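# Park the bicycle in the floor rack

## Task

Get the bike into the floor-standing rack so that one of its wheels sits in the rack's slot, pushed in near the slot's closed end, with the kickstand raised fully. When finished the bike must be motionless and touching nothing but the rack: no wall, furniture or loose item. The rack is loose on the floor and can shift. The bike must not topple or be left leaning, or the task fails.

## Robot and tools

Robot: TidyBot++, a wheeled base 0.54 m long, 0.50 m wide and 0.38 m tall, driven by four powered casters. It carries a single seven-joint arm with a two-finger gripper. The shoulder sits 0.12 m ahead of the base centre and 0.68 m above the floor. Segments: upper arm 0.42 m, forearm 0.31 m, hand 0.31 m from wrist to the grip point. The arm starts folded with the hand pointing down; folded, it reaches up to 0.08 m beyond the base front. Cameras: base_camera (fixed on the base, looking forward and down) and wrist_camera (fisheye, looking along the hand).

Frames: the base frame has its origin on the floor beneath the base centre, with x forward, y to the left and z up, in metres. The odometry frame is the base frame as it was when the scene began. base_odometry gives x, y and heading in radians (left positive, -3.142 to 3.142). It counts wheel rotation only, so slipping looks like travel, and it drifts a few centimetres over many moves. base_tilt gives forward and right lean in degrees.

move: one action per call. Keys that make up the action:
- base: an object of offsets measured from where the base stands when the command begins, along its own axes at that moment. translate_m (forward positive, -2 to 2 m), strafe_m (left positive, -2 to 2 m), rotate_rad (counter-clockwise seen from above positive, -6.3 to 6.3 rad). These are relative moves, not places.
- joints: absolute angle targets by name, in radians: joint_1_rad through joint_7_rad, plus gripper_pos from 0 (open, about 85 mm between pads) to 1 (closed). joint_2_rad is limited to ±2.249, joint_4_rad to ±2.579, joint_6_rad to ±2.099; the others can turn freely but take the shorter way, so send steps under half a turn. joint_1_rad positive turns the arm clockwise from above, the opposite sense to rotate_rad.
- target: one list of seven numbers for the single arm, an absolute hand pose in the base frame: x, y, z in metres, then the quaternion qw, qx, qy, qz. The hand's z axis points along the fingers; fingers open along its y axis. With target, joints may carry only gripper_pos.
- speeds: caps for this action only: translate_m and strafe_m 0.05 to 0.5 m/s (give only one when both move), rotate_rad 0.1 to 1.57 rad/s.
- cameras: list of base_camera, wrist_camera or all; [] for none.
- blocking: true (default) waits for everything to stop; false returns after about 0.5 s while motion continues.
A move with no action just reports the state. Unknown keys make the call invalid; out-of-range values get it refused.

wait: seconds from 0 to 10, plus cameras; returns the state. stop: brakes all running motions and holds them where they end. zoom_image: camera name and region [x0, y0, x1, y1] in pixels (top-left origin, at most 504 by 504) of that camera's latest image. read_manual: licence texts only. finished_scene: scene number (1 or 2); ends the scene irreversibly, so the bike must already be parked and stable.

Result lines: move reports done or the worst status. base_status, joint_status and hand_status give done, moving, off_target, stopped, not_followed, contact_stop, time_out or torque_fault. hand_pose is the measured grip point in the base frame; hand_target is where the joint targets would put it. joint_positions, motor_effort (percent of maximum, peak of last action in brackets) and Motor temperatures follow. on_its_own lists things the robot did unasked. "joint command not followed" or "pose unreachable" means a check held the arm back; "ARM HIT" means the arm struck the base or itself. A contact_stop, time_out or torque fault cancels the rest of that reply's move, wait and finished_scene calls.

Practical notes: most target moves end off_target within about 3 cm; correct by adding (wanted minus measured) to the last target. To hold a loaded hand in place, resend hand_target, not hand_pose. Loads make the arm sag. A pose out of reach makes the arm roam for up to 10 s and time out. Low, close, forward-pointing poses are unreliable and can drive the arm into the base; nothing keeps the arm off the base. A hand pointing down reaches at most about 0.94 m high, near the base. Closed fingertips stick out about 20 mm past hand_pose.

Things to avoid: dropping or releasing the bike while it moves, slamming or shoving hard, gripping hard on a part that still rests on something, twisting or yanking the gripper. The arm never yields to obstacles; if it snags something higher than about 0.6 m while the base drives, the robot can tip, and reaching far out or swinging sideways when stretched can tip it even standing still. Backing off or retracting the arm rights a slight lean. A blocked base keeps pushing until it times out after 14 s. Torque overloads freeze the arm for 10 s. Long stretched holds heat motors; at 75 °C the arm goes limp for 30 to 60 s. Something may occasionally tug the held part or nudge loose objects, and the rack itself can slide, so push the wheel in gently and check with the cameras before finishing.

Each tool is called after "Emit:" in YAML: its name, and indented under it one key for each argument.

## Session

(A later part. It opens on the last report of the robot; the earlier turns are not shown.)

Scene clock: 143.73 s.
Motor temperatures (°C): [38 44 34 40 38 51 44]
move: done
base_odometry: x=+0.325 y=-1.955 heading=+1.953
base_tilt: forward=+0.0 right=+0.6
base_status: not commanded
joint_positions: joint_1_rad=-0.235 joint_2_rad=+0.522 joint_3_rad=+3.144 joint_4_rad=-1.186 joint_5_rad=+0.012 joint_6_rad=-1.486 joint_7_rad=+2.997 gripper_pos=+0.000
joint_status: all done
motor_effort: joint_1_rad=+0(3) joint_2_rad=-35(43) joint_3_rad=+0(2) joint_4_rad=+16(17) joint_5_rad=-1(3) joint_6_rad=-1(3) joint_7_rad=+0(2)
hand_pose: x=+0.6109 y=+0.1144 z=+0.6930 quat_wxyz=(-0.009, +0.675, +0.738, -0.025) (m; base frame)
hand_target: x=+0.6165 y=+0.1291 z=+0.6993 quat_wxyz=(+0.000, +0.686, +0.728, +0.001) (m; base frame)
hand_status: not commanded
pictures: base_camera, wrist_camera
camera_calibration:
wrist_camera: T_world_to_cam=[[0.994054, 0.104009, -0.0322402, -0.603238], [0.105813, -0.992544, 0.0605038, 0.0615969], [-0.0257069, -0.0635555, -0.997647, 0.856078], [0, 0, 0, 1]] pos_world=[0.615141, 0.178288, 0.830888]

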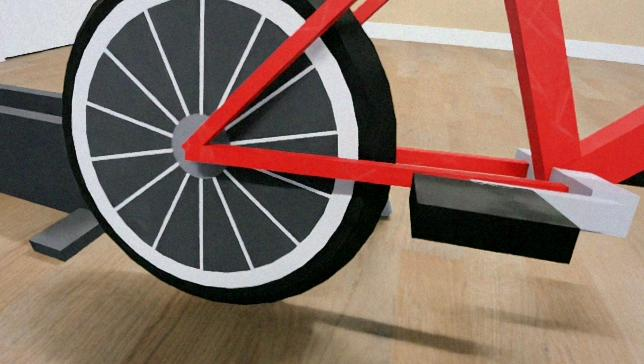

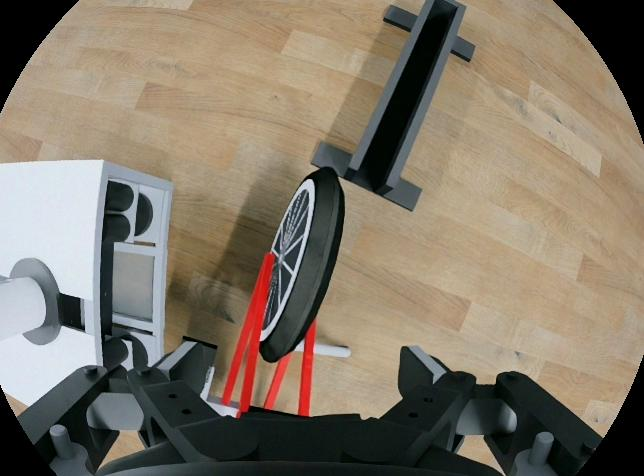

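Emit:
move:
  base: {"translate_m":0.1,"strafe_m":0.45}
  joints: {"joint_1_rad":-0.14,"joint_7_rad":2.65}
  cameras: []

Emit:
move:
  joints: {"joint_1_rad":-0.14,"joint_2_rad":1.09,"joint_4_rad":-1.545,"joint_6_rad":-0.55,"joint_7_rad":2.65,"gripper_pos":0.4}

Scene clock: 147.10 s.
Motor temperatures (°C): [38 44 34 40 38 51 44]
move: done
base_odometry: x=-0.130 y=-2.030 heading=+1.953
base_tilt: forward=+0.0 right=+0.6
base_status: done
joint_positions: joint_1_rad=-0.142 joint_2_rad=+0.519 joint_3_rad=+3.144 joint_4_rad=-1.188 joint_5_rad=+0.012 joint_6_rad=-1.482 joint_7_rad=+2.695 gripper_pos=+0.000
joint_status: all done
motor_effort: joint_1_rad=+0(4) joint_2_rad=-35(36) joint_3_rad=+0(3) joint_4_rad=+17(17) joint_5_rad=-1(4) joint_6_rad=+0(1) joint_7_rad=+1(2)
hand_pose: x=+0.6200 y=+0.0687 z=+0.6935 quat_wxyz=(-0.006, +0.806, +0.591, -0.024) (m; base frame)
hand_target: x=+0.6276 y=+0.0738 z=+0.6993 quat_wxyz=(+0.000, +0.819, +0.573, +0.001) (m; base frame)
hand_status: not commanded
pictures: none
No camera images: "cameras" was empty.

Scene clock: 149.30 s.
Motor temperatures (°C): [38 44 34 40 38 51 44]
move: done
base_odometry: x=-0.130 y=-2.030 heading=+1.953
base_tilt: forward=+0.0 right=+0.6
base_status: not commanded
joint_positions: joint_1_rad=-0.142 joint_2_rad=+1.077 joint_3_rad=+3.144 joint_4_rad=-1.534 joint_5_rad=+0.012 joint_6_rad=-0.596 joint_7_rad=+2.694 gripper_pos=+0.400
joint_status: all done
motor_effort: joint_1_rad=+0(1) joint_2_rad=-41(47) joint_3_rad=+0(2) joint_4_rad=+8(17) joint_5_rad=-2(2) joint_6_rad=-1(2) joint_7_rad=+1(1)
hand_pose: x=+0.6233 y=+0.0704 z=+0.2996 quat_wxyz=(-0.012, +0.803, +0.595, -0.031) (m; base frame)
hand_target: x=+0.6257 y=+0.0737 z=+0.2905 quat_wxyz=(-0.010, +0.819, +0.573, -0.019) (m; base frame)
hand_status: not commanded
pictures: base_camera, wrist_camera
camera_calibration:
wrist_camera: T_world_to_cam=[[0.959913, -0.277604, -0.038766, -0.573555], [-0.274204, -0.958703, 0.0755084, 0.270431], [-0.0581265, -0.0618517, -0.996391, 0.480861], [0, 0, 0, 1]] pos_world=[0.652667, 0.129784, 0.436471]

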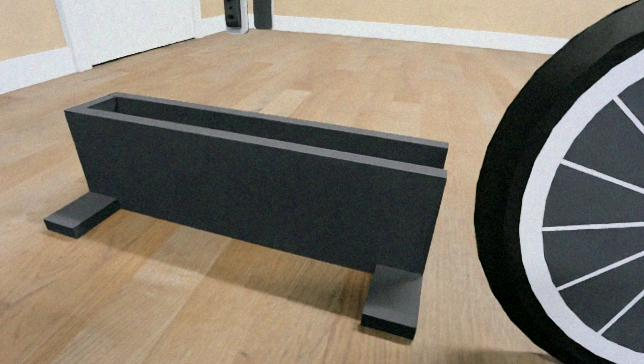

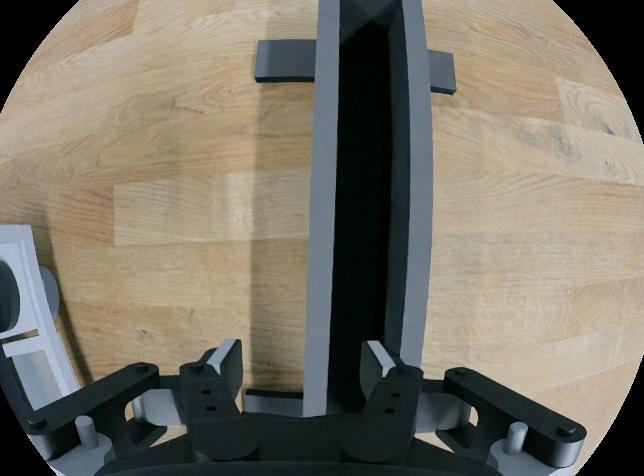

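Emit:
move:
  joints: {"joint_1_rad":-0.29,"joint_2_rad":1.275,"joint_4_rad":-1.304,"joint_6_rad":-0.54,"joint_7_rad":2.465,"gripper_pos":0.4}
  cameras: ["wrist_camera"]

Scene clock: 151.10 s.
Motor temperatures (°C): [38 44 34 40 38 51 44]
move: done
base_odometry: x=-0.130 y=-2.030 heading=+1.953
base_tilt: forward=+0.0 right=+0.6
base_status: not commanded
joint_positions: joint_1_rad=-0.284 joint_2_rad=+1.258 joint_3_rad=+3.144 joint_4_rad=-1.316 joint_5_rad=+0.012 joint_6_rad=-0.581 joint_7_rad=+2.512 gripper_pos=+0.400
joint_status: all done
motor_effort: joint_1_rad=+0(3) joint_2_rad=-45(47) joint_3_rad=-1(2) joint_4_rad=+9(10) joint_5_rad=-1(3) joint_6_rad=+0(1) joint_7_rad=+0(1)
hand_pose: x=+0.6616 y=+0.1566 z=+0.2348 quat_wxyz=(+0.001, +0.815, +0.579, -0.008) (m; base frame)
hand_target: x=+0.6714 y=+0.1673 z=+0.2273 quat_wxyz=(+0.003, +0.830, +0.558, +0.011) (m; base frame)
hand_status: not commanded
pictures: wrist_camera
camera_calibration:
wrist_camera: T_world_to_cam=[[0.948983, -0.315156, 0.0103771, -0.58736], [-0.315229, -0.947356, 0.0561028, 0.398372], [-0.00785032, -0.0565118, -0.998371, 0.390188], [0, 0, 0, 1]] pos_world=[0.686036, 0.21434, 0.373298]

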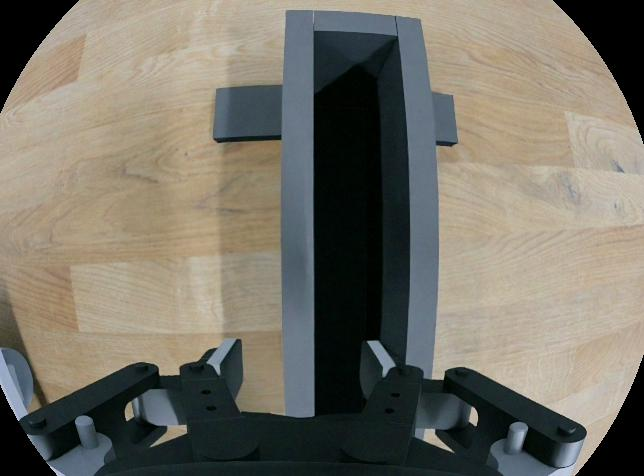

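Emit:
move:
  joints: {"joint_1_rad":-0.29,"joint_2_rad":1.508,"joint_4_rad":-1.145,"joint_6_rad":-0.475,"joint_7_rad":2.465,"gripper_pos":0.4}

Scene clock: 152.77 s.
Motor temperatures (°C): [38 44 34 40 38 51 44]
move: done
base_odometry: x=-0.130 y=-2.030 heading=+1.953
base_tilt: forward=+0.0 right=+0.6
base_status: not commanded
joint_positions: joint_1_rad=-0.284 joint_2_rad=+1.504 joint_3_rad=+3.144 joint_4_rad=-1.155 joint_5_rad=+0.012 joint_6_rad=-0.518 joint_7_rad=+2.509 gripper_pos=+0.400
joint_status: all done
motor_effort: joint_1_rad=+0(1) joint_2_rad=-45(50) joint_3_rad=-1(1) joint_4_rad=+8(10) joint_5_rad=-1(3) joint_6_rad=+0(1) joint_7_rad=+1(2)
hand_pose: x=+0.6516 y=+0.1539 z=+0.1200 quat_wxyz=(-0.002, +0.816, +0.578, -0.018) (m; base frame)
hand_target: x=+0.6662 y=+0.1657 z=+0.1194 quat_wxyz=(+0.001, +0.830, +0.558, +0.007) (m; base frame)
hand_status: not commanded
pictures: base_camera, wrist_camera
camera_calibration:
wrist_camera: T_world_to_cam=[[0.94828, -0.317344, -0.00758644, -0.574562], [-0.316131, -0.946279, 0.0679514, 0.398071], [-0.0287429, -0.0620387, -0.99766, 0.28976], [0, 0, 0, 1]] pos_world=[0.679017, 0.212328, 0.257674]

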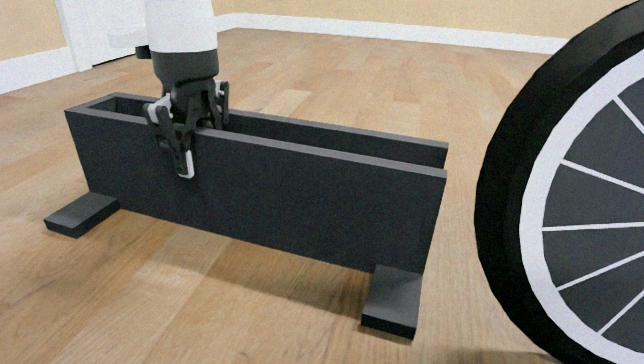

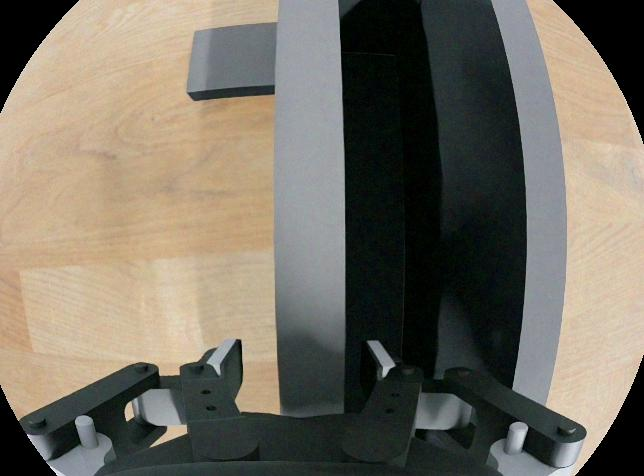

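Emit:
move:
  joints: {"gripper_pos":0.95}
  cameras: []

Emit:
move:
  joints: {"joint_7_rad":2.613}
  base: {"translate_m":-0.168,"strafe_m":0.07}
  speeds: {"translate_m":0.15}

Scene clock: 153.77 s.
Motor temperatures (°C): [38 44 34 40 38 51 44]
move: off_target
base_odometry: x=-0.130 y=-2.030 heading=+1.953
base_tilt: forward=+0.0 right=+0.6
base_status: not commanded
joint_positions: joint_1_rad=-0.284 joint_2_rad=+1.504 joint_3_rad=+3.145 joint_4_rad=-1.152 joint_5_rad=+0.012 joint_6_rad=-0.513 joint_7_rad=+2.509 gripper_pos=+0.804
joint_status: gripper_pos off_target (ended at +0.804, target +0.950)
motor_effort: joint_1_rad=-1(5) joint_2_rad=-45(47) joint_3_rad=-3(6) joint_4_rad=+9(11) joint_5_rad=-3(5) joint_6_rad=+0(3) joint_7_rad=-1(1)
hand_pose: x=+0.6551 y=+0.1543 z=+0.1208 quat_wxyz=(+0.000, +0.816, +0.578, -0.015) (m; base frame)
hand_target: x=+0.6662 y=+0.1657 z=+0.1194 quat_wxyz=(+0.001, +0.830, +0.558, +0.007) (m; base frame)
hand_status: not commanded
pictures: none
No camera images: "cameras" was empty.

Scene clock: 155.63 s.
Motor temperatures (°C): [38 44 34 40 38 51 44]
move: done
base_odometry: x=-0.132 y=-2.212 heading=+1.953
base_tilt: forward=+0.0 right=+0.6
base_status: done
joint_positions: joint_1_rad=-0.279 joint_2_rad=+1.505 joint_3_rad=+3.146 joint_4_rad=-1.146 joint_5_rad=+0.012 joint_6_rad=-0.506 joint_7_rad=+2.605 gripper_pos=+0.804
joint_status: all done
motor_effort: joint_1_rad=+0(5) joint_2_rad=-45(50) joint_3_rad=-2(6) joint_4_rad=+8(10) joint_5_rad=-3(5) joint_6_rad=+1(2) joint_7_rad=+0(3)
hand_pose: x=+0.6610 y=+0.1524 z=+0.1207 quat_wxyz=(+0.002, +0.789, +0.614, -0.009) (m; base frame)
hand_target: x=+0.6662 y=+0.1657 z=+0.1194 quat_wxyz=(+0.002, +0.786, +0.618, +0.007) (m; base frame)
hand_status: not commanded
pictures: base_camera, wrist_camera
camera_calibration:
wrist_camera: T_world_to_cam=[[0.973056, -0.230402, 0.00876293, -0.615591], [-0.23052, -0.971375, 0.0573628, 0.348161], [-0.0047044, -0.0578373, -0.998315, 0.27412], [0, 0, 0, 1]] pos_world=[0.680552, 0.212216, 0.259081]

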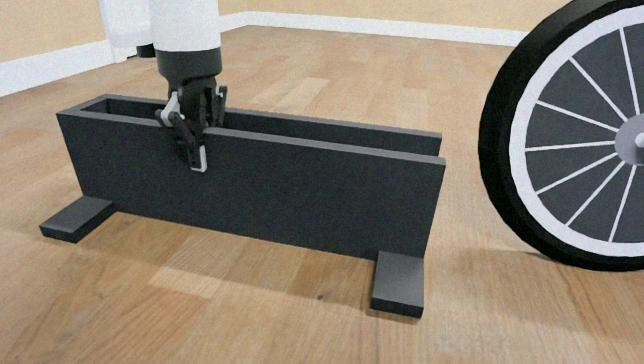

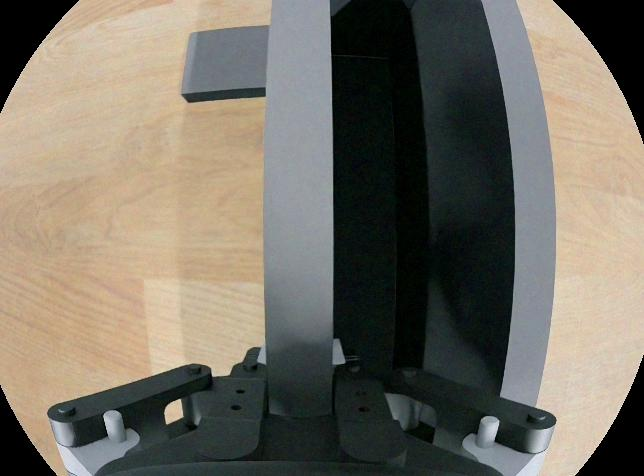

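Emit:
move:
  joints: {"gripper_pos":0.4,"joint_7_rad":2.66}
  cameras: []

Emit:
move:
  joints: {"joint_2_rad":1.25,"joint_4_rad":-1.304,"joint_6_rad":-0.56}
  cameras: []

Emit:
move:
  joints: {"joint_1_rad":0.15,"joint_2_rad":0.65,"joint_4_rad":-1.0,"joint_6_rad":-1.45,"joint_7_rad":3.1}

Scene clock: 156.63 s.
Motor temperatures (°C): [38 44 34 40 38 51 44]
move: done
base_odometry: x=-0.132 y=-2.212 heading=+1.953
base_tilt: forward=+0.0 right=+0.6
base_status: not commanded
joint_positions: joint_1_rad=-0.280 joint_2_rad=+1.506 joint_3_rad=+3.146 joint_4_rad=-1.146 joint_5_rad=+0.012 joint_6_rad=-0.505 joint_7_rad=+2.632 gripper_pos=+0.400
joint_status: all done
motor_effort: joint_1_rad=+0(3) joint_2_rad=-46(48) joint_3_rad=+0(2) joint_4_rad=+8(10) joint_5_rad=-1(3) joint_6_rad=+0(2) joint_7_rad=+1(4)
hand_pose: x=+0.6613 y=+0.1527 z=+0.1206 quat_wxyz=(+0.002, +0.781, +0.625, -0.009) (m; base frame)
hand_target: x=+0.6662 y=+0.1657 z=+0.1194 quat_wxyz=(+0.002, +0.771, +0.636, +0.007) (m; base frame)
hand_status: not commanded
pictures: none
No camera images: "cameras" was empty.

Scene clock: 158.23 s.
Motor temperatures (°C): [38 44 34 40 38 51 44]
move: done
base_odometry: x=-0.132 y=-2.212 heading=+1.953
base_tilt: forward=+0.0 right=+0.6
base_status: not commanded
joint_positions: joint_1_rad=-0.280 joint_2_rad=+1.251 joint_3_rad=+3.146 joint_4_rad=-1.292 joint_5_rad=+0.012 joint_6_rad=-0.518 joint_7_rad=+2.632 gripper_pos=+0.400
joint_status: all done
motor_effort: joint_1_rad=+0(1) joint_2_rad=-46(51) joint_3_rad=-1(2) joint_4_rad=+10(11) joint_5_rad=-2(2) joint_6_rad=+1(1) joint_7_rad=+0(1)
hand_pose: x=+0.6976 y=+0.1630 z=+0.2438 quat_wxyz=(+0.020, +0.780, +0.624, +0.035) (m; base frame)
hand_target: x=+0.6762 y=+0.1687 z=+0.2417 quat_wxyz=(+0.005, +0.771, +0.636, +0.013) (m; base frame)
hand_status: not commanded
pictures: none
No camera images: "cameras" was empty.

Scene clock: 160.43 s.
Motor temperatures (°C): [38 44 34 40 38 51 44]
move: done
base_odometry: x=-0.132 y=-2.212 heading=+1.953
base_tilt: forward=+0.0 right=+0.6
base_status: not commanded
joint_positions: joint_1_rad=+0.135 joint_2_rad=+0.659 joint_3_rad=+3.146 joint_4_rad=-1.009 joint_5_rad=+0.012 joint_6_rad=-1.404 joint_7_rad=+3.055 gripper_pos=+0.400
joint_status: all done
motor_effort: joint_1_rad=+0(5) joint_2_rad=-40(51) joint_3_rad=-1(3) joint_4_rad=+17(18) joint_5_rad=-1(3) joint_6_rad=+1(1) joint_7_rad=+0(1)
hand_pose: x=+0.7053 y=-0.0840 z=+0.6734 quat_wxyz=(+0.030, +0.781, +0.623, +0.019) (m; base frame)
hand_target: x=+0.6937 y=-0.0848 z=+0.6809 quat_wxyz=(+0.015, +0.771, +0.637, +0.014) (m; base frame)
hand_status: not commanded
pictures: base_camera, wrist_camera
camera_calibration:
wrist_camera: T_world_to_cam=[[0.974555, -0.206073, 0.088179, -0.770465], [-0.210952, -0.976214, 0.0500443, 0.0876973], [0.0757689, -0.0673725, -0.994847, 0.752604], [0, 0, 0, 1]] pos_world=[0.712337, -0.0224562, 0.812276]

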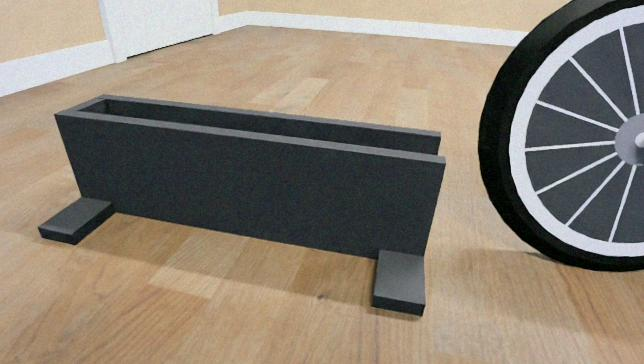

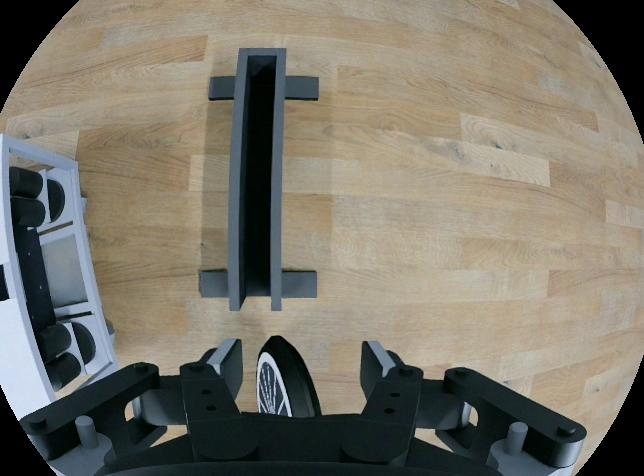

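Emit:
move:
  joints: {"joint_1_rad":0.45,"joint_2_rad":0.6,"joint_4_rad":-1.0,"joint_6_rad":-1.5,"joint_7_rad":3.4}

Emit:
zoom_image:
  camera: "wrist_camera"
  region: [180, 0, 440, 240]

Emit:
zoom_image:
  camera: "wrist_camera"
  region: [180, 150, 440, 390]

Scene clock: 162.27 s.
Motor temperatures (°C): [38 44 34 40 38 51 44]
move: done
base_odometry: x=-0.132 y=-2.212 heading=+1.953
base_tilt: forward=+0.0 right=+0.6
base_status: not commanded
joint_positions: joint_1_rad=+0.446 joint_2_rad=+0.621 joint_3_rad=+3.146 joint_4_rad=-1.009 joint_5_rad=+0.012 joint_6_rad=-1.455 joint_7_rad=+3.354 gripper_pos=+0.400
joint_status: all done
motor_effort: joint_1_rad=+0(4) joint_2_rad=-39(42) joint_3_rad=-1(3) joint_4_rad=+17(18) joint_5_rad=-2(3) joint_6_rad=+0(1) joint_7_rad=+1(2)
hand_pose: x=+0.6369 y=-0.2523 z=+0.6942 quat_wxyz=(+0.028, +0.785, +0.619, +0.006) (m; base frame)
hand_target: x=+0.6284 y=-0.2438 z=+0.7089 quat_wxyz=(+0.019, +0.771, +0.637, +0.009) (m; base frame)
hand_status: not commanded
pictures: base_camera, wrist_camera
camera_calibration:
wrist_camera: T_world_to_cam=[[0.973718, -0.217228, 0.0684468, -0.728957], [-0.221741, -0.972791, 0.0671424, -0.0961687], [0.0519992, -0.0805552, -0.995393, 0.779344], [0, 0, 0, 1]] pos_world=[0.647949, -0.189122, 0.832105]

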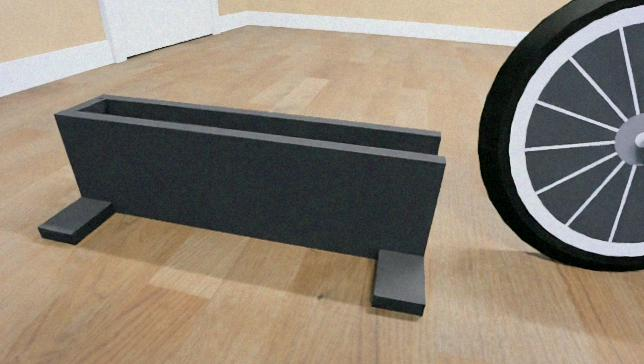

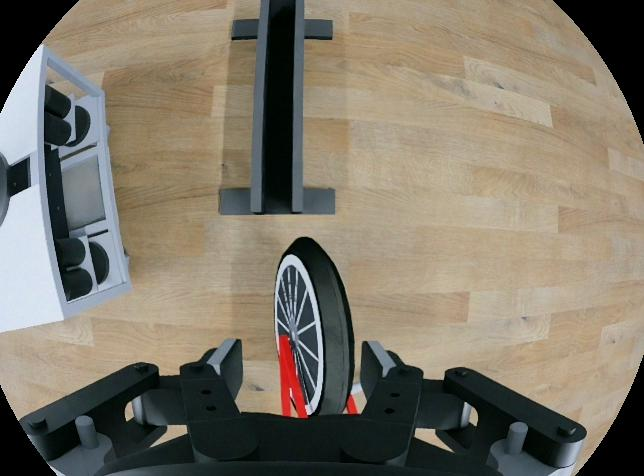

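Scaled by 1.938.

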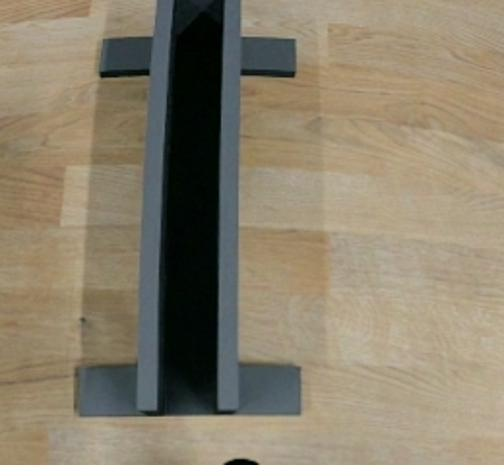

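Scaled by 1.938.

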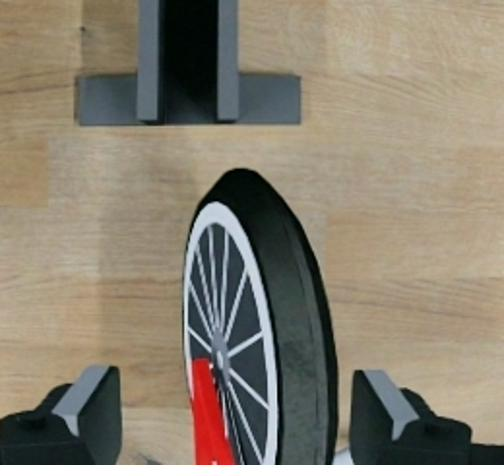

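Emit:
zoom_image:
  camera: "wrist_camera"
  region: [250, 300, 400, 440]

Scaled by 3.360.

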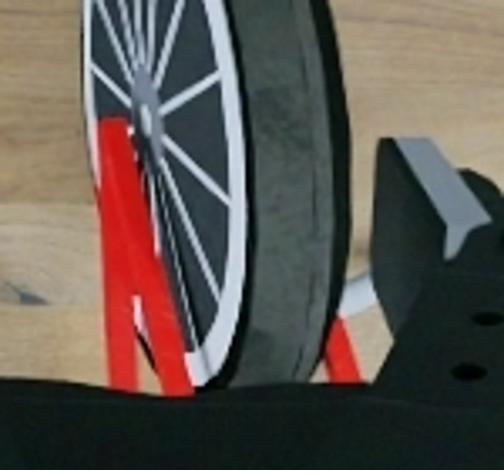

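Emit:
move:
  joints: {"joint_1_rad":0.8,"joint_2_rad":0.62,"joint_4_rad":-0.95,"joint_6_rad":-1.55,"joint_7_rad":3.75}
  cameras: ["wrist_camera"]

Emit:
zoom_image:
  camera: "wrist_camera"
  region: [180, 0, 440, 240]

Emit:
zoom_image:
  camera: "wrist_camera"
  region: [220, 180, 440, 390]

Scene clock: 164.40 s.
Motor temperatures (°C): [38 44 34 40 38 51 44]
move: done
base_odometry: x=-0.132 y=-2.212 heading=+1.953
base_tilt: forward=+0.0 right=+0.6
base_status: not commanded
joint_positions: joint_1_rad=+0.793 joint_2_rad=+0.621 joint_3_rad=+3.146 joint_4_rad=-0.962 joint_5_rad=+0.012 joint_6_rad=-1.505 joint_7_rad=+3.704 gripper_pos=+0.400
joint_status: all done
motor_effort: joint_1_rad=+0(4) joint_2_rad=-38(40) joint_3_rad=-1(2) joint_4_rad=+17(19) joint_5_rad=-1(3) joint_6_rad=+0(1) joint_7_rad=+1(1)
hand_pose: x=+0.5199 y=-0.4132 z=+0.7090 quat_wxyz=(+0.027, +0.784, +0.620, -0.004) (m; base frame)
hand_target: x=+0.5145 y=-0.4043 z=+0.7133 quat_wxyz=(+0.011, +0.771, +0.637, +0.001) (m; base frame)
hand_status: not commanded
pictures: wrist_camera
camera_calibration:
wrist_camera: T_world_to_cam=[[0.975096, -0.215079, 0.054126, -0.640694], [-0.21899, -0.972318, 0.0814921, -0.291088], [0.0351004, -0.0913156, -0.995203, 0.791396], [0, 0, 0, 1]] pos_world=[0.533215, -0.348563, 0.846]

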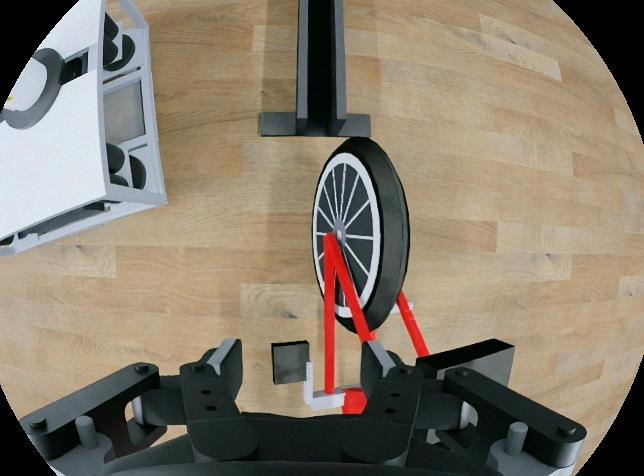

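Scaled by 1.938.

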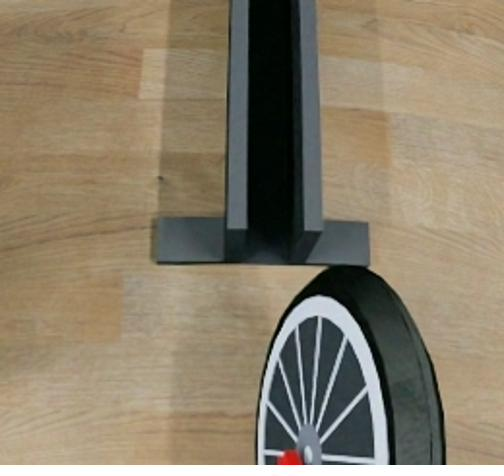

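Scaled by 2.291.

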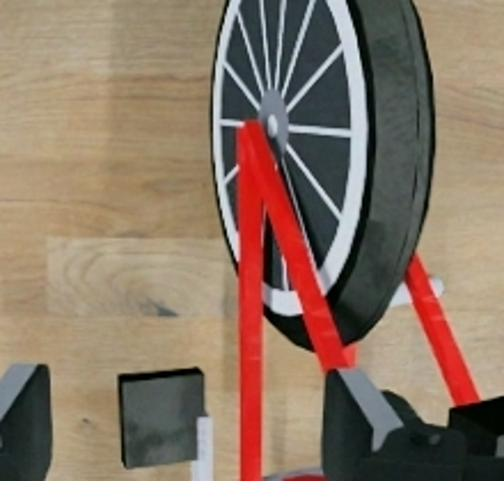

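Emit:
move:
  joints: {"joint_1_rad":-0.285,"joint_2_rad":1.25,"joint_4_rad":-1.304,"joint_6_rad":-0.52,"joint_7_rad":2.58}
  cameras: ["wrist_camera"]

Scene clock: 170.47 s.
Motor temperatures (°C): [38 44 34 40 38 51 44]
move: done
base_odometry: x=-0.132 y=-2.212 heading=+1.953
base_tilt: forward=+0.0 right=+0.6
base_status: not commanded
joint_positions: joint_1_rad=-0.273 joint_2_rad=+1.229 joint_3_rad=+3.141 joint_4_rad=-1.291 joint_5_rad=+0.012 joint_6_rad=-0.565 joint_7_rad=+2.626 gripper_pos=+0.400
joint_status: all done
motor_effort: joint_1_rad=+0(4) joint_2_rad=-46(51) joint_3_rad=-1(2) joint_4_rad=+10(17) joint_5_rad=-2(3) joint_6_rad=+0(1) joint_7_rad=+1(1)
hand_pose: x=+0.6936 y=+0.1612 z=+0.2563 quat_wxyz=(+0.013, +0.784, +0.620, +0.025) (m; base frame)
hand_target: x=+0.6889 y=+0.1694 z=+0.2423 quat_wxyz=(+0.011, +0.797, +0.603, +0.032) (m; base frame)
hand_status: not commanded
pictures: wrist_camera
camera_calibration:
wrist_camera: T_world_to_cam=[[0.973991, -0.215729, 0.0692957, -0.664974], [-0.21752, -0.975864, 0.0193432, 0.35782], [0.0634503, -0.0339134, -0.997409, 0.35882], [0, 0, 0, 1]] pos_world=[0.702745, 0.217898, 0.397048]

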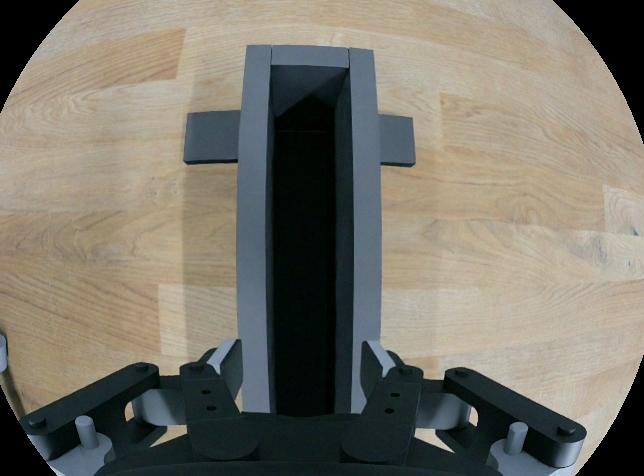

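Emit:
move:
  joints: {"joint_1_rad":-0.285,"joint_2_rad":1.305,"joint_4_rad":-1.32,"joint_6_rad":-0.495,"joint_7_rad":2.57}
  cameras: ["wrist_camera"]

Scene clock: 171.53 s.
Motor temperatures (°C): [38 44 34 40 38 51 44]
move: done
base_odometry: x=-0.132 y=-2.212 heading=+1.953
base_tilt: forward=+0.0 right=+0.6
base_status: not commanded
joint_positions: joint_1_rad=-0.273 joint_2_rad=+1.293 joint_3_rad=+3.141 joint_4_rad=-1.313 joint_5_rad=+0.012 joint_6_rad=-0.535 joint_7_rad=+2.614 gripper_pos=+0.400
joint_status: all done
motor_effort: joint_1_rad=+0(1) joint_2_rad=-45(48) joint_3_rad=-1(2) joint_4_rad=+9(10) joint_5_rad=-2(3) joint_6_rad=+0(1) joint_7_rad=+0(1)
hand_pose: x=+0.6631 y=+0.1527 z=+0.2154 quat_wxyz=(+0.002, +0.788, +0.616, -0.001) (m; base frame)
hand_target: x=+0.6634 y=+0.1619 z=+0.2078 quat_wxyz=(+0.003, +0.801, +0.599, +0.010) (m; base frame)
hand_status: not commanded
pictures: wrist_camera
camera_calibration:
wrist_camera: T_world_to_cam=[[0.973793, -0.226531, 0.0202777, -0.621948], [-0.227239, -0.972786, 0.0452658, 0.344133], [0.00947173, -0.0486874, -0.998769, 0.358058], [0, 0, 0, 1]] pos_world=[0.680458, 0.21131, 0.354652]

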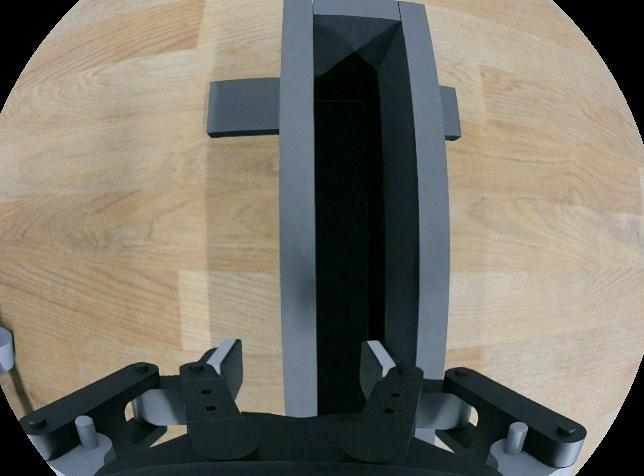

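Emit:
move:
  joints: {"joint_2_rad":1.508,"joint_4_rad":-1.145,"joint_6_rad":-0.475}
  cameras: []

Emit:
move:
  joints: {"gripper_pos":0.95}
  cameras: []

Emit:
move:
  joints: {"joint_7_rad":2.63}
  base: {"translate_m":0.02}
  speeds: {"translate_m":0.15}
  cameras: ["wrist_camera"]

Scene clock: 175.43 s.
Motor temperatures (°C): [38 44 34 40 38 51 44]
move: done
base_odometry: x=-0.132 y=-2.212 heading=+1.953
base_tilt: forward=+0.0 right=+0.6
base_status: not commanded
joint_positions: joint_1_rad=-0.273 joint_2_rad=+1.502 joint_3_rad=+3.141 joint_4_rad=-1.155 joint_5_rad=+0.012 joint_6_rad=-0.516 joint_7_rad=+2.614 gripper_pos=+0.400
joint_status: all done
motor_effort: joint_1_rad=+0(1) joint_2_rad=-46(50) joint_3_rad=-1(1) joint_4_rad=+8(10) joint_5_rad=-2(2) joint_6_rad=+0(1) joint_7_rad=+1(1)
hand_pose: x=+0.6546 y=+0.1504 z=+0.1215 quat_wxyz=(-0.004, +0.788, +0.616, -0.016) (m; base frame)
hand_target: x=+0.6670 y=+0.1629 z=+0.1194 quat_wxyz=(+0.002, +0.801, +0.599, +0.007) (m; base frame)
hand_status: not commanded
pictures: none
No camera images: "cameras" was empty.

Scene clock: 176.27 s.
Motor temperatures (°C): [38 44 34 40 38 51 44]
move: off_target
base_odometry: x=-0.132 y=-2.212 heading=+1.953
base_tilt: forward=+0.0 right=+0.6
base_status: not commanded
joint_positions: joint_1_rad=-0.274 joint_2_rad=+1.501 joint_3_rad=+3.143 joint_4_rad=-1.151 joint_5_rad=+0.012 joint_6_rad=-0.511 joint_7_rad=+2.614 gripper_pos=+0.804
joint_status: gripper_pos off_target (ended at +0.804, target +0.950)
motor_effort: joint_1_rad=-1(4) joint_2_rad=-45(46) joint_3_rad=-3(6) joint_4_rad=+9(10) joint_5_rad=-5(5) joint_6_rad=+1(3) joint_7_rad=-1(1)
hand_pose: x=+0.6594 y=+0.1508 z=+0.1225 quat_wxyz=(-0.001, +0.788, +0.616, -0.011) (m; base frame)
hand_target: x=+0.6670 y=+0.1629 z=+0.1194 quat_wxyz=(+0.002, +0.801, +0.599, +0.007) (m; base frame)
hand_status: not commanded
pictures: none
No camera images: "cameras" was empty.

Scene clock: 176.97 s.
Motor temperatures (°C): [38 44 34 40 38 51 44]
move: done
base_odometry: x=-0.140 y=-2.194 heading=+1.953
base_tilt: forward=+0.0 right=+0.6
base_status: done
joint_positions: joint_1_rad=-0.276 joint_2_rad=+1.499 joint_3_rad=+3.141 joint_4_rad=-1.158 joint_5_rad=+0.012 joint_6_rad=-0.504 joint_7_rad=+2.624 gripper_pos=+0.804
joint_status: all done
motor_effort: joint_1_rad=-1(2) joint_2_rad=-44(47) joint_3_rad=-2(4) joint_4_rad=+11(14) joint_5_rad=-1(4) joint_6_rad=+3(7) joint_7_rad=+2(3)
hand_pose: x=+0.6578 y=+0.1524 z=+0.1225 quat_wxyz=(-0.001, +0.784, +0.621, -0.010) (m; base frame)
hand_target: x=+0.6670 y=+0.1629 z=+0.1194 quat_wxyz=(+0.002, +0.782, +0.623, +0.007) (m; base frame)
hand_status: not commanded
pictures: wrist_camera
camera_calibration:
wrist_camera: T_world_to_cam=[[0.976756, -0.214335, 0.00273663, -0.61663], [-0.214159, -0.975251, 0.054974, 0.337421], [-0.00911396, -0.0542823, -0.998484, 0.278282], [0, 0, 0, 1]] pos_world=[0.677096, 0.21201, 0.260998]

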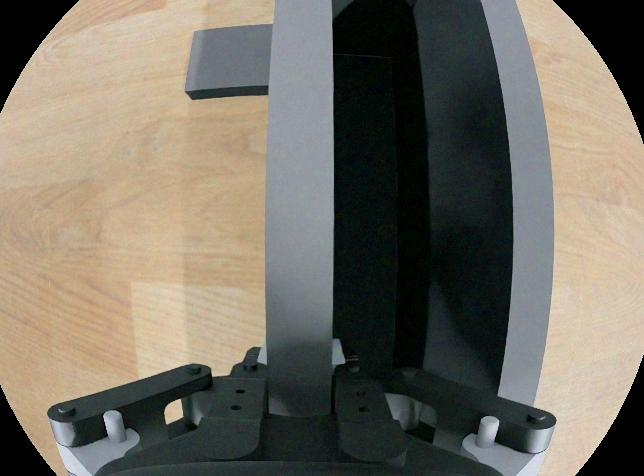

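Emit:
move:
  joints: {"joint_7_rad":2.68}
  cameras: []

Scene clock: 177.47 s.
Motor temperatures (°C): [38 44 34 40 38 51 44]
move: done
base_odometry: x=-0.140 y=-2.194 heading=+1.953
base_tilt: forward=+0.0 right=+0.6
base_status: not commanded
joint_positions: joint_1_rad=-0.276 joint_2_rad=+1.499 joint_3_rad=+3.141 joint_4_rad=-1.158 joint_5_rad=+0.012 joint_6_rad=-0.504 joint_7_rad=+2.649 gripper_pos=+0.804
joint_status: all done
motor_effort: joint_1_rad=-1(4) joint_2_rad=-44(46) joint_3_rad=-2(4) joint_4_rad=+10(11) joint_5_rad=+0(2) joint_6_rad=+3(4) joint_7_rad=+2(5)
hand_pose: x=+0.6580 y=+0.1525 z=+0.1225 quat_wxyz=(-0.001, +0.776, +0.631, -0.010) (m; base frame)
hand_target: x=+0.6670 y=+0.1629 z=+0.1194 quat_wxyz=(+0.002, +0.767, +0.642, +0.007) (m; base frame)
hand_status: not commanded
pictures: none
No camera images: "cameras" was empty.

Emit:
move:
  joints: {"gripper_pos":0.4}
  cameras: []

Emit:
move:
  joints: {"joint_2_rad":1.27,"joint_4_rad":-1.304,"joint_6_rad":-0.52}
  cameras: []

Emit:
move:
  joints: {"joint_1_rad":0.78,"joint_2_rad":0.62,"joint_4_rad":-0.95,"joint_6_rad":-1.55,"joint_7_rad":3.75}
  cameras: ["wrist_camera"]

Emit:
zoom_image:
  camera: "wrist_camera"
  region: [220, 0, 440, 200]

Emit:
zoom_image:
  camera: "wrist_camera"
  region: [220, 160, 440, 360]

Scene clock: 178.43 s.
Motor temperatures (°C): [38 44 34 40 38 51 44]
move: done
base_odometry: x=-0.140 y=-2.194 heading=+1.953
base_tilt: forward=+0.0 right=+0.6
base_status: not commanded
joint_positions: joint_1_rad=-0.276 joint_2_rad=+1.500 joint_3_rad=+3.141 joint_4_rad=-1.151 joint_5_rad=+0.012 joint_6_rad=-0.500 joint_7_rad=+2.650 gripper_pos=+0.400
joint_status: all done
motor_effort: joint_1_rad=+0(2) joint_2_rad=-45(49) joint_3_rad=-1(3) joint_4_rad=+8(10) joint_5_rad=-1(3) joint_6_rad=+0(3) joint_7_rad=+1(2)
hand_pose: x=+0.6628 y=+0.1538 z=+0.1232 quat_wxyz=(+0.001, +0.776, +0.631, -0.005) (m; base frame)
hand_target: x=+0.6670 y=+0.1629 z=+0.1194 quat_wxyz=(+0.002, +0.767, +0.642, +0.007) (m; base frame)
hand_status: not commanded
pictures: none
No camera images: "cameras" was empty.

Scene clock: 180.00 s.
Motor temperatures (°C): [38 44 34 40 38 51 44]
move: done
base_odometry: x=-0.140 y=-2.194 heading=+1.953
base_tilt: forward=+0.0 right=+0.6
base_status: not commanded
joint_positions: joint_1_rad=-0.276 joint_2_rad=+1.272 joint_3_rad=+3.141 joint_4_rad=-1.292 joint_5_rad=+0.012 joint_6_rad=-0.500 joint_7_rad=+2.650 gripper_pos=+0.400
joint_status: all done
motor_effort: joint_1_rad=+0(1) joint_2_rad=-46(50) joint_3_rad=-1(2) joint_4_rad=+10(10) joint_5_rad=-2(3) joint_6_rad=+0(1) joint_7_rad=+1(1)
hand_pose: x=+0.6942 y=+0.1627 z=+0.2320 quat_wxyz=(+0.018, +0.775, +0.630, +0.035) (m; base frame)
hand_target: x=+0.6804 y=+0.1669 z=+0.2305 quat_wxyz=(+0.009, +0.766, +0.642, +0.022) (m; base frame)
hand_status: not commanded
pictures: none
No camera images: "cameras" was empty.

Scene clock: 182.70 s.
Motor temperatures (°C): [38 45 34 40 38 51 44]
move: done
base_odometry: x=-0.140 y=-2.194 heading=+1.953
base_tilt: forward=+0.0 right=+0.6
base_status: not commanded
joint_positions: joint_1_rad=+0.767 joint_2_rad=+0.637 joint_3_rad=+3.142 joint_4_rad=-0.960 joint_5_rad=+0.012 joint_6_rad=-1.504 joint_7_rad=+3.704 gripper_pos=+0.400
joint_status: all done
motor_effort: joint_1_rad=-1(5) joint_2_rad=-39(51) joint_3_rad=-1(3) joint_4_rad=+17(17) joint_5_rad=-2(3) joint_6_rad=+0(1) joint_7_rad=+0(1)
hand_pose: x=+0.5326 y=-0.4023 z=+0.7009 quat_wxyz=(+0.021, +0.775, +0.631, -0.004) (m; base frame)
hand_target: x=+0.5225 y=-0.3963 z=+0.7133 quat_wxyz=(+0.011, +0.765, +0.644, +0.001) (m; base frame)
hand_status: not commanded
pictures: wrist_camera
camera_calibration:
wrist_camera: T_world_to_cam=[[0.981284, -0.187267, 0.0448593, -0.635909], [-0.190183, -0.979012, 0.0732582, -0.289297], [0.0301989, -0.0804186, -0.996304, 0.791575], [0, 0, 0, 1]] pos_world=[0.545083, -0.338653, 0.838369]

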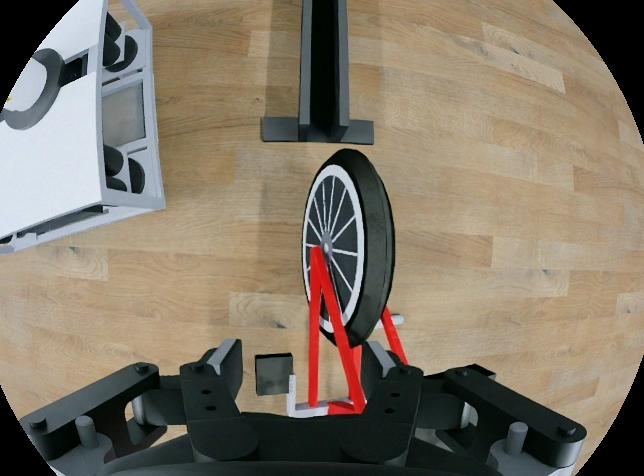

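Scaled by 2.291.

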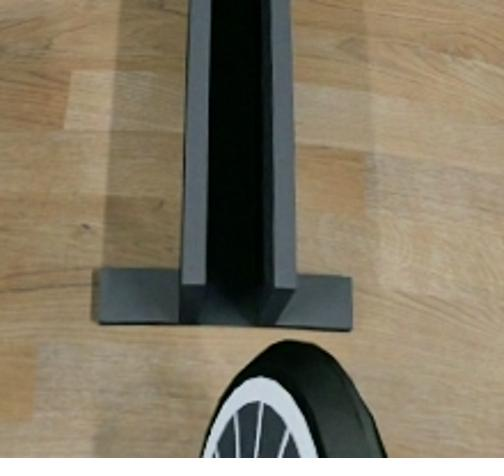

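Scaled by 2.291.

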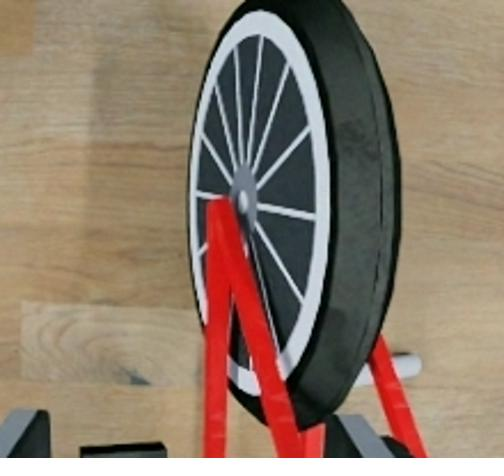

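Emit:
move:
  base: {"translate_m":0.04,"strafe_m":-0.552,"rotate_rad":-0.175}
  joints: {"joint_1_rad":0.1,"joint_2_rad":0.765,"joint_4_rad":-0.984,"joint_6_rad":-1.68,"joint_7_rad":3.19,"gripper_pos":0}

Scene clock: 186.20 s.
Motor temperatures (°C): [38 45 34 40 38 51 44]
move: done
base_odometry: x=+0.358 y=-1.951 heading=+1.777
base_tilt: forward=+0.0 right=+0.6
base_status: done
joint_positions: joint_1_rad=+0.116 joint_2_rad=+0.746 joint_3_rad=+3.135 joint_4_rad=-0.971 joint_5_rad=+0.012 joint_6_rad=-1.638 joint_7_rad=+3.235 gripper_pos=+0.000
joint_status: all done
motor_effort: joint_1_rad=+0(6) joint_2_rad=-41(44) joint_3_rad=-1(4) joint_4_rad=+15(18) joint_5_rad=-2(3) joint_6_rad=-2(2) joint_7_rad=+1(1)
hand_pose: x=+0.6462 y=-0.0607 z=+0.6410 quat_wxyz=(-0.080, +0.709, +0.697, -0.070) (m; base frame)
hand_target: x=+0.6292 y=-0.0492 z=+0.6311 quat_wxyz=(-0.109, +0.717, +0.682, -0.093) (m; base frame)
hand_status: not commanded
pictures: base_camera, wrist_camera
camera_calibration:
wrist_camera: T_world_to_cam=[[0.981093, -0.000340804, -0.193535, -0.516458], [0.00453, -0.999684, 0.0247244, -0.0248784], [-0.193483, -0.0251337, -0.980782, 0.893883], [0, 0, 0, 1]] pos_world=[0.679757, -0.00257997, 0.777367]

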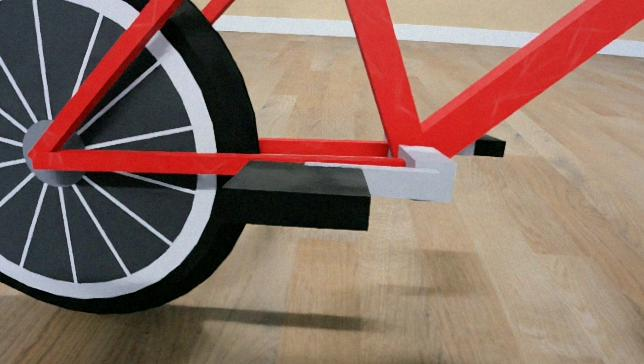

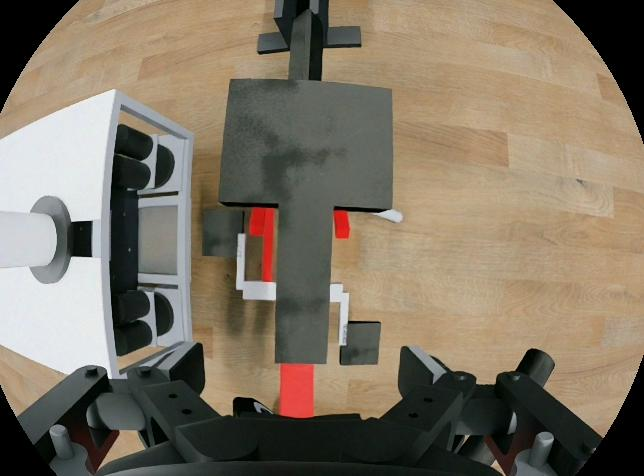

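Emit:
move:
  joints: {"joint_1_rad":0.078,"joint_2_rad":0.812,"joint_4_rad":-1.352,"joint_6_rad":-1.175,"joint_7_rad":3.175}
  cameras: ["wrist_camera"]

Scene clock: 188.27 s.
Motor temperatures (°C): [38 45 34 40 38 51 44]
move: done
base_odometry: x=+0.358 y=-1.951 heading=+1.777
base_tilt: forward=+0.0 right=+0.6
base_status: not commanded
joint_positions: joint_1_rad=+0.097 joint_2_rad=+0.796 joint_3_rad=+3.135 joint_4_rad=-1.341 joint_5_rad=+0.012 joint_6_rad=-1.222 joint_7_rad=+3.219 gripper_pos=+0.000
joint_status: all done
motor_effort: joint_1_rad=+0(1) joint_2_rad=-40(43) joint_3_rad=-1(1) joint_4_rad=+13(15) joint_5_rad=-1(3) joint_6_rad=-2(3) joint_7_rad=+1(1)
hand_pose: x=+0.6155 y=-0.0475 z=+0.5036 quat_wxyz=(-0.081, +0.706, +0.700, -0.072) (m; base frame)
hand_target: x=+0.6225 y=-0.0372 z=+0.4903 quat_wxyz=(-0.074, +0.719, +0.688, -0.065) (m; base frame)
hand_status: not commanded
pictures: wrist_camera
camera_calibration:
wrist_camera: T_world_to_cam=[[0.980141, 0.00696749, -0.198182, -0.509585], [0.0122742, -0.999598, 0.0255614, -0.0132464], [-0.197924, -0.0274863, -0.979832, 0.7557], [0, 0, 0, 1]] pos_world=[0.649199, 0.0110809, 0.639807]

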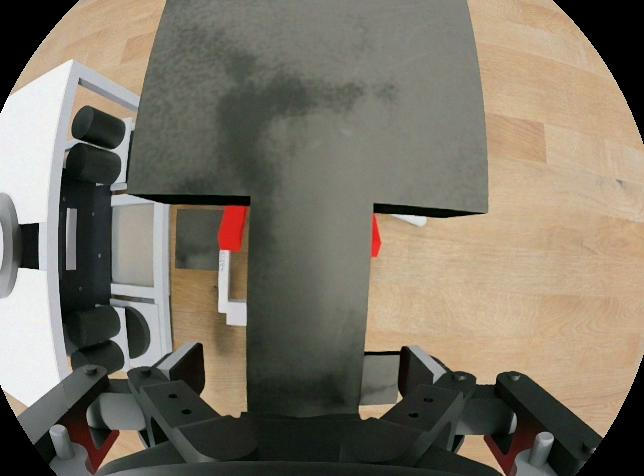

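Emit:
move:
  joints: {"gripper_pos":0.97}
  cameras: ["wrist_camera"]

Scene clock: 189.40 s.
Motor temperatures (°C): [38 45 34 40 38 51 44]
move: off_target
base_odometry: x=+0.358 y=-1.951 heading=+1.777
base_tilt: forward=+0.0 right=+0.6
base_status: not commanded
joint_positions: joint_1_rad=+0.095 joint_2_rad=+0.796 joint_3_rad=+3.135 joint_4_rad=-1.342 joint_5_rad=+0.012 joint_6_rad=-1.224 joint_7_rad=+3.211 gripper_pos=+0.569
joint_status: gripper_pos off_target (ended at +0.569, target +0.970)
motor_effort: joint_1_rad=+0(1) joint_2_rad=-38(40) joint_3_rad=-1(3) joint_4_rad=+12(14) joint_5_rad=-3(3) joint_6_rad=+4(8) joint_7_rad=+1(3)
hand_pose: x=+0.6147 y=-0.0463 z=+0.5038 quat_wxyz=(-0.082, +0.708, +0.697, -0.073) (m; base frame)
hand_target: x=+0.6225 y=-0.0372 z=+0.4903 quat_wxyz=(-0.074, +0.719, +0.688, -0.065) (m; base frame)
hand_status: not commanded
pictures: wrist_camera
camera_calibration:
wrist_camera: T_world_to_cam=[[0.979683, 0.000689906, -0.20055, -0.507583], [0.00628384, -0.999609, 0.0272577, -0.00925116], [-0.200453, -0.0279642, -0.979304, 0.757006], [0, 0, 0, 1]] pos_world=[0.649072, 0.0122717, 0.639795]

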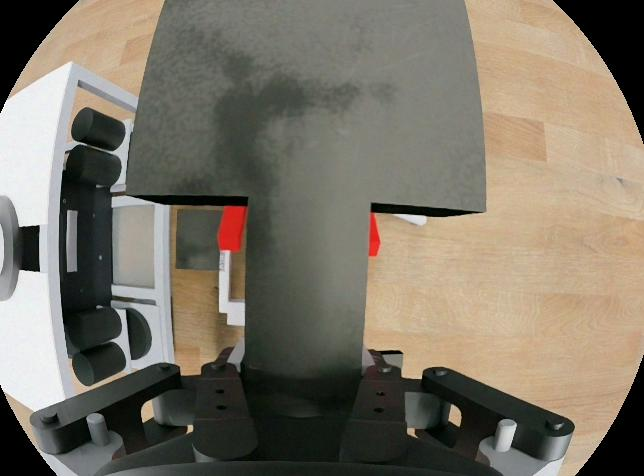

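Emit:
move:
  joints: {"joint_1_rad":0.082,"joint_2_rad":0.63,"joint_4_rad":-1.53,"joint_6_rad":-1.04,"joint_7_rad":3.18}
  cameras: []

Emit:
move:
  joints: {"joint_1_rad":0.09,"joint_2_rad":0.51,"joint_4_rad":-1.74,"joint_6_rad":-0.88,"joint_7_rad":3.185}
  cameras: []

Emit:
move:
  joints: {"joint_1_rad":0.1,"joint_2_rad":0.40,"joint_4_rad":-1.94,"joint_6_rad":-0.72,"joint_7_rad":3.19}

Scene clock: 190.87 s.
Motor temperatures (°C): [38 45 34 40 38 51 44]
move: off_target
base_odometry: x=+0.358 y=-1.951 heading=+1.777
base_tilt: forward=+0.0 right=+0.6
base_status: not commanded
joint_positions: joint_1_rad=+0.093 joint_2_rad=+0.689 joint_3_rad=+3.135 joint_4_rad=-1.526 joint_5_rad=+0.012 joint_6_rad=-1.092 joint_7_rad=+3.203 gripper_pos=+0.570
joint_status: joint_2_rad off_target (ended at +0.689, target +0.630); the others done
motor_effort: joint_1_rad=-1(2) joint_2_rad=-43(43) joint_3_rad=-1(2) joint_4_rad=+14(15) joint_5_rad=+1(4) joint_6_rad=+0(4) joint_7_rad=+3(3)
hand_pose: x=+0.5846 y=-0.0423 z=+0.5105 quat_wxyz=(-0.061, +0.712, +0.698, -0.056) (m; base frame)
hand_target: x=+0.6086 y=-0.0381 z=+0.5363 quat_wxyz=(-0.022, +0.722, +0.692, -0.019) (m; base frame)
hand_status: not commanded
pictures: none
No camera images: "cameras" was empty.

Scene clock: 192.07 s.
Motor temperatures (°C): [38 45 34 40 38 51 44]
move: off_target
base_odometry: x=+0.358 y=-1.951 heading=+1.777
base_tilt: forward=+0.0 right=+0.6
base_status: not commanded
joint_positions: joint_1_rad=+0.093 joint_2_rad=+0.567 joint_3_rad=+3.136 joint_4_rad=-1.737 joint_5_rad=+0.012 joint_6_rad=-0.934 joint_7_rad=+3.199 gripper_pos=+0.570
joint_status: joint_2_rad off_target (ended at +0.567, target +0.510); the others done
motor_effort: joint_1_rad=-3(4) joint_2_rad=-38(44) joint_3_rad=-3(3) joint_4_rad=+14(14) joint_5_rad=+2(3) joint_6_rad=+0(1) joint_7_rad=+4(5)
hand_pose: x=+0.5467 y=-0.0387 z=+0.5165 quat_wxyz=(-0.035, +0.714, +0.698, -0.034) (m; base frame)
hand_target: x=+0.5709 y=-0.0387 z=+0.5403 quat_wxyz=(+0.004, +0.723, +0.691, +0.004) (m; base frame)
hand_status: not commanded
pictures: none
No camera images: "cameras" was empty.

Scene clock: 193.23 s.
Motor temperatures (°C): [38 45 34 40 38 51 44]
move: off_target
base_odometry: x=+0.358 y=-1.951 heading=+1.777
base_tilt: forward=+0.0 right=+0.6
base_status: not commanded
joint_positions: joint_1_rad=+0.096 joint_2_rad=+0.449 joint_3_rad=+3.136 joint_4_rad=-1.940 joint_5_rad=+0.012 joint_6_rad=-0.776 joint_7_rad=+3.199 gripper_pos=+0.571
joint_status: joint_2_rad off_target (ended at +0.449, target +0.400); the others done
motor_effort: joint_1_rad=-3(4) joint_2_rad=-32(39) joint_3_rad=-3(4) joint_4_rad=+13(14) joint_5_rad=+2(3) joint_6_rad=+1(2) joint_7_rad=+4(5)
hand_pose: x=+0.5072 y=-0.0363 z=+0.5201 quat_wxyz=(-0.007, +0.716, +0.698, -0.010) (m; base frame)
hand_target: x=+0.5322 y=-0.0394 z=+0.5404 quat_wxyz=(+0.031, +0.724, +0.689, +0.027) (m; base frame)
hand_status: not commanded
pictures: base_camera, wrist_camera
camera_calibration:
wrist_camera: T_world_to_cam=[[0.999921, -0.0105097, -0.00692582, -0.510396], [-0.0101866, -0.998929, 0.0451363, 0.0000366654], [-0.00739277, -0.0450622, -0.998957, 0.663456], [0, 0, 0, 1]] pos_world=[0.515261, 0.0245693, 0.659228]

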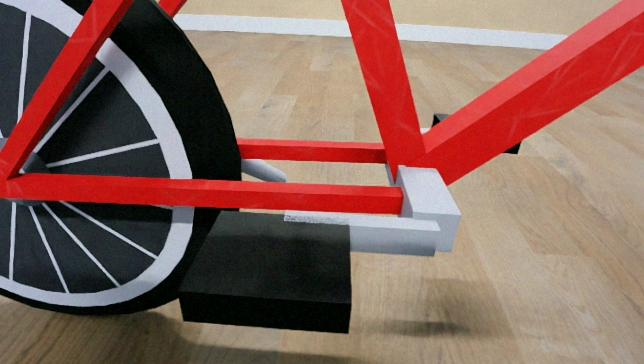

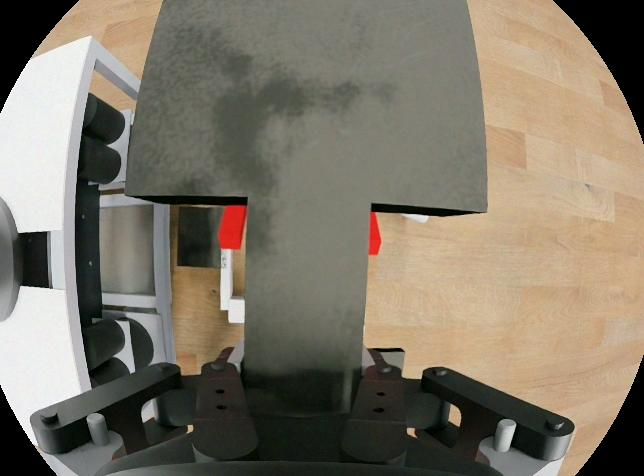

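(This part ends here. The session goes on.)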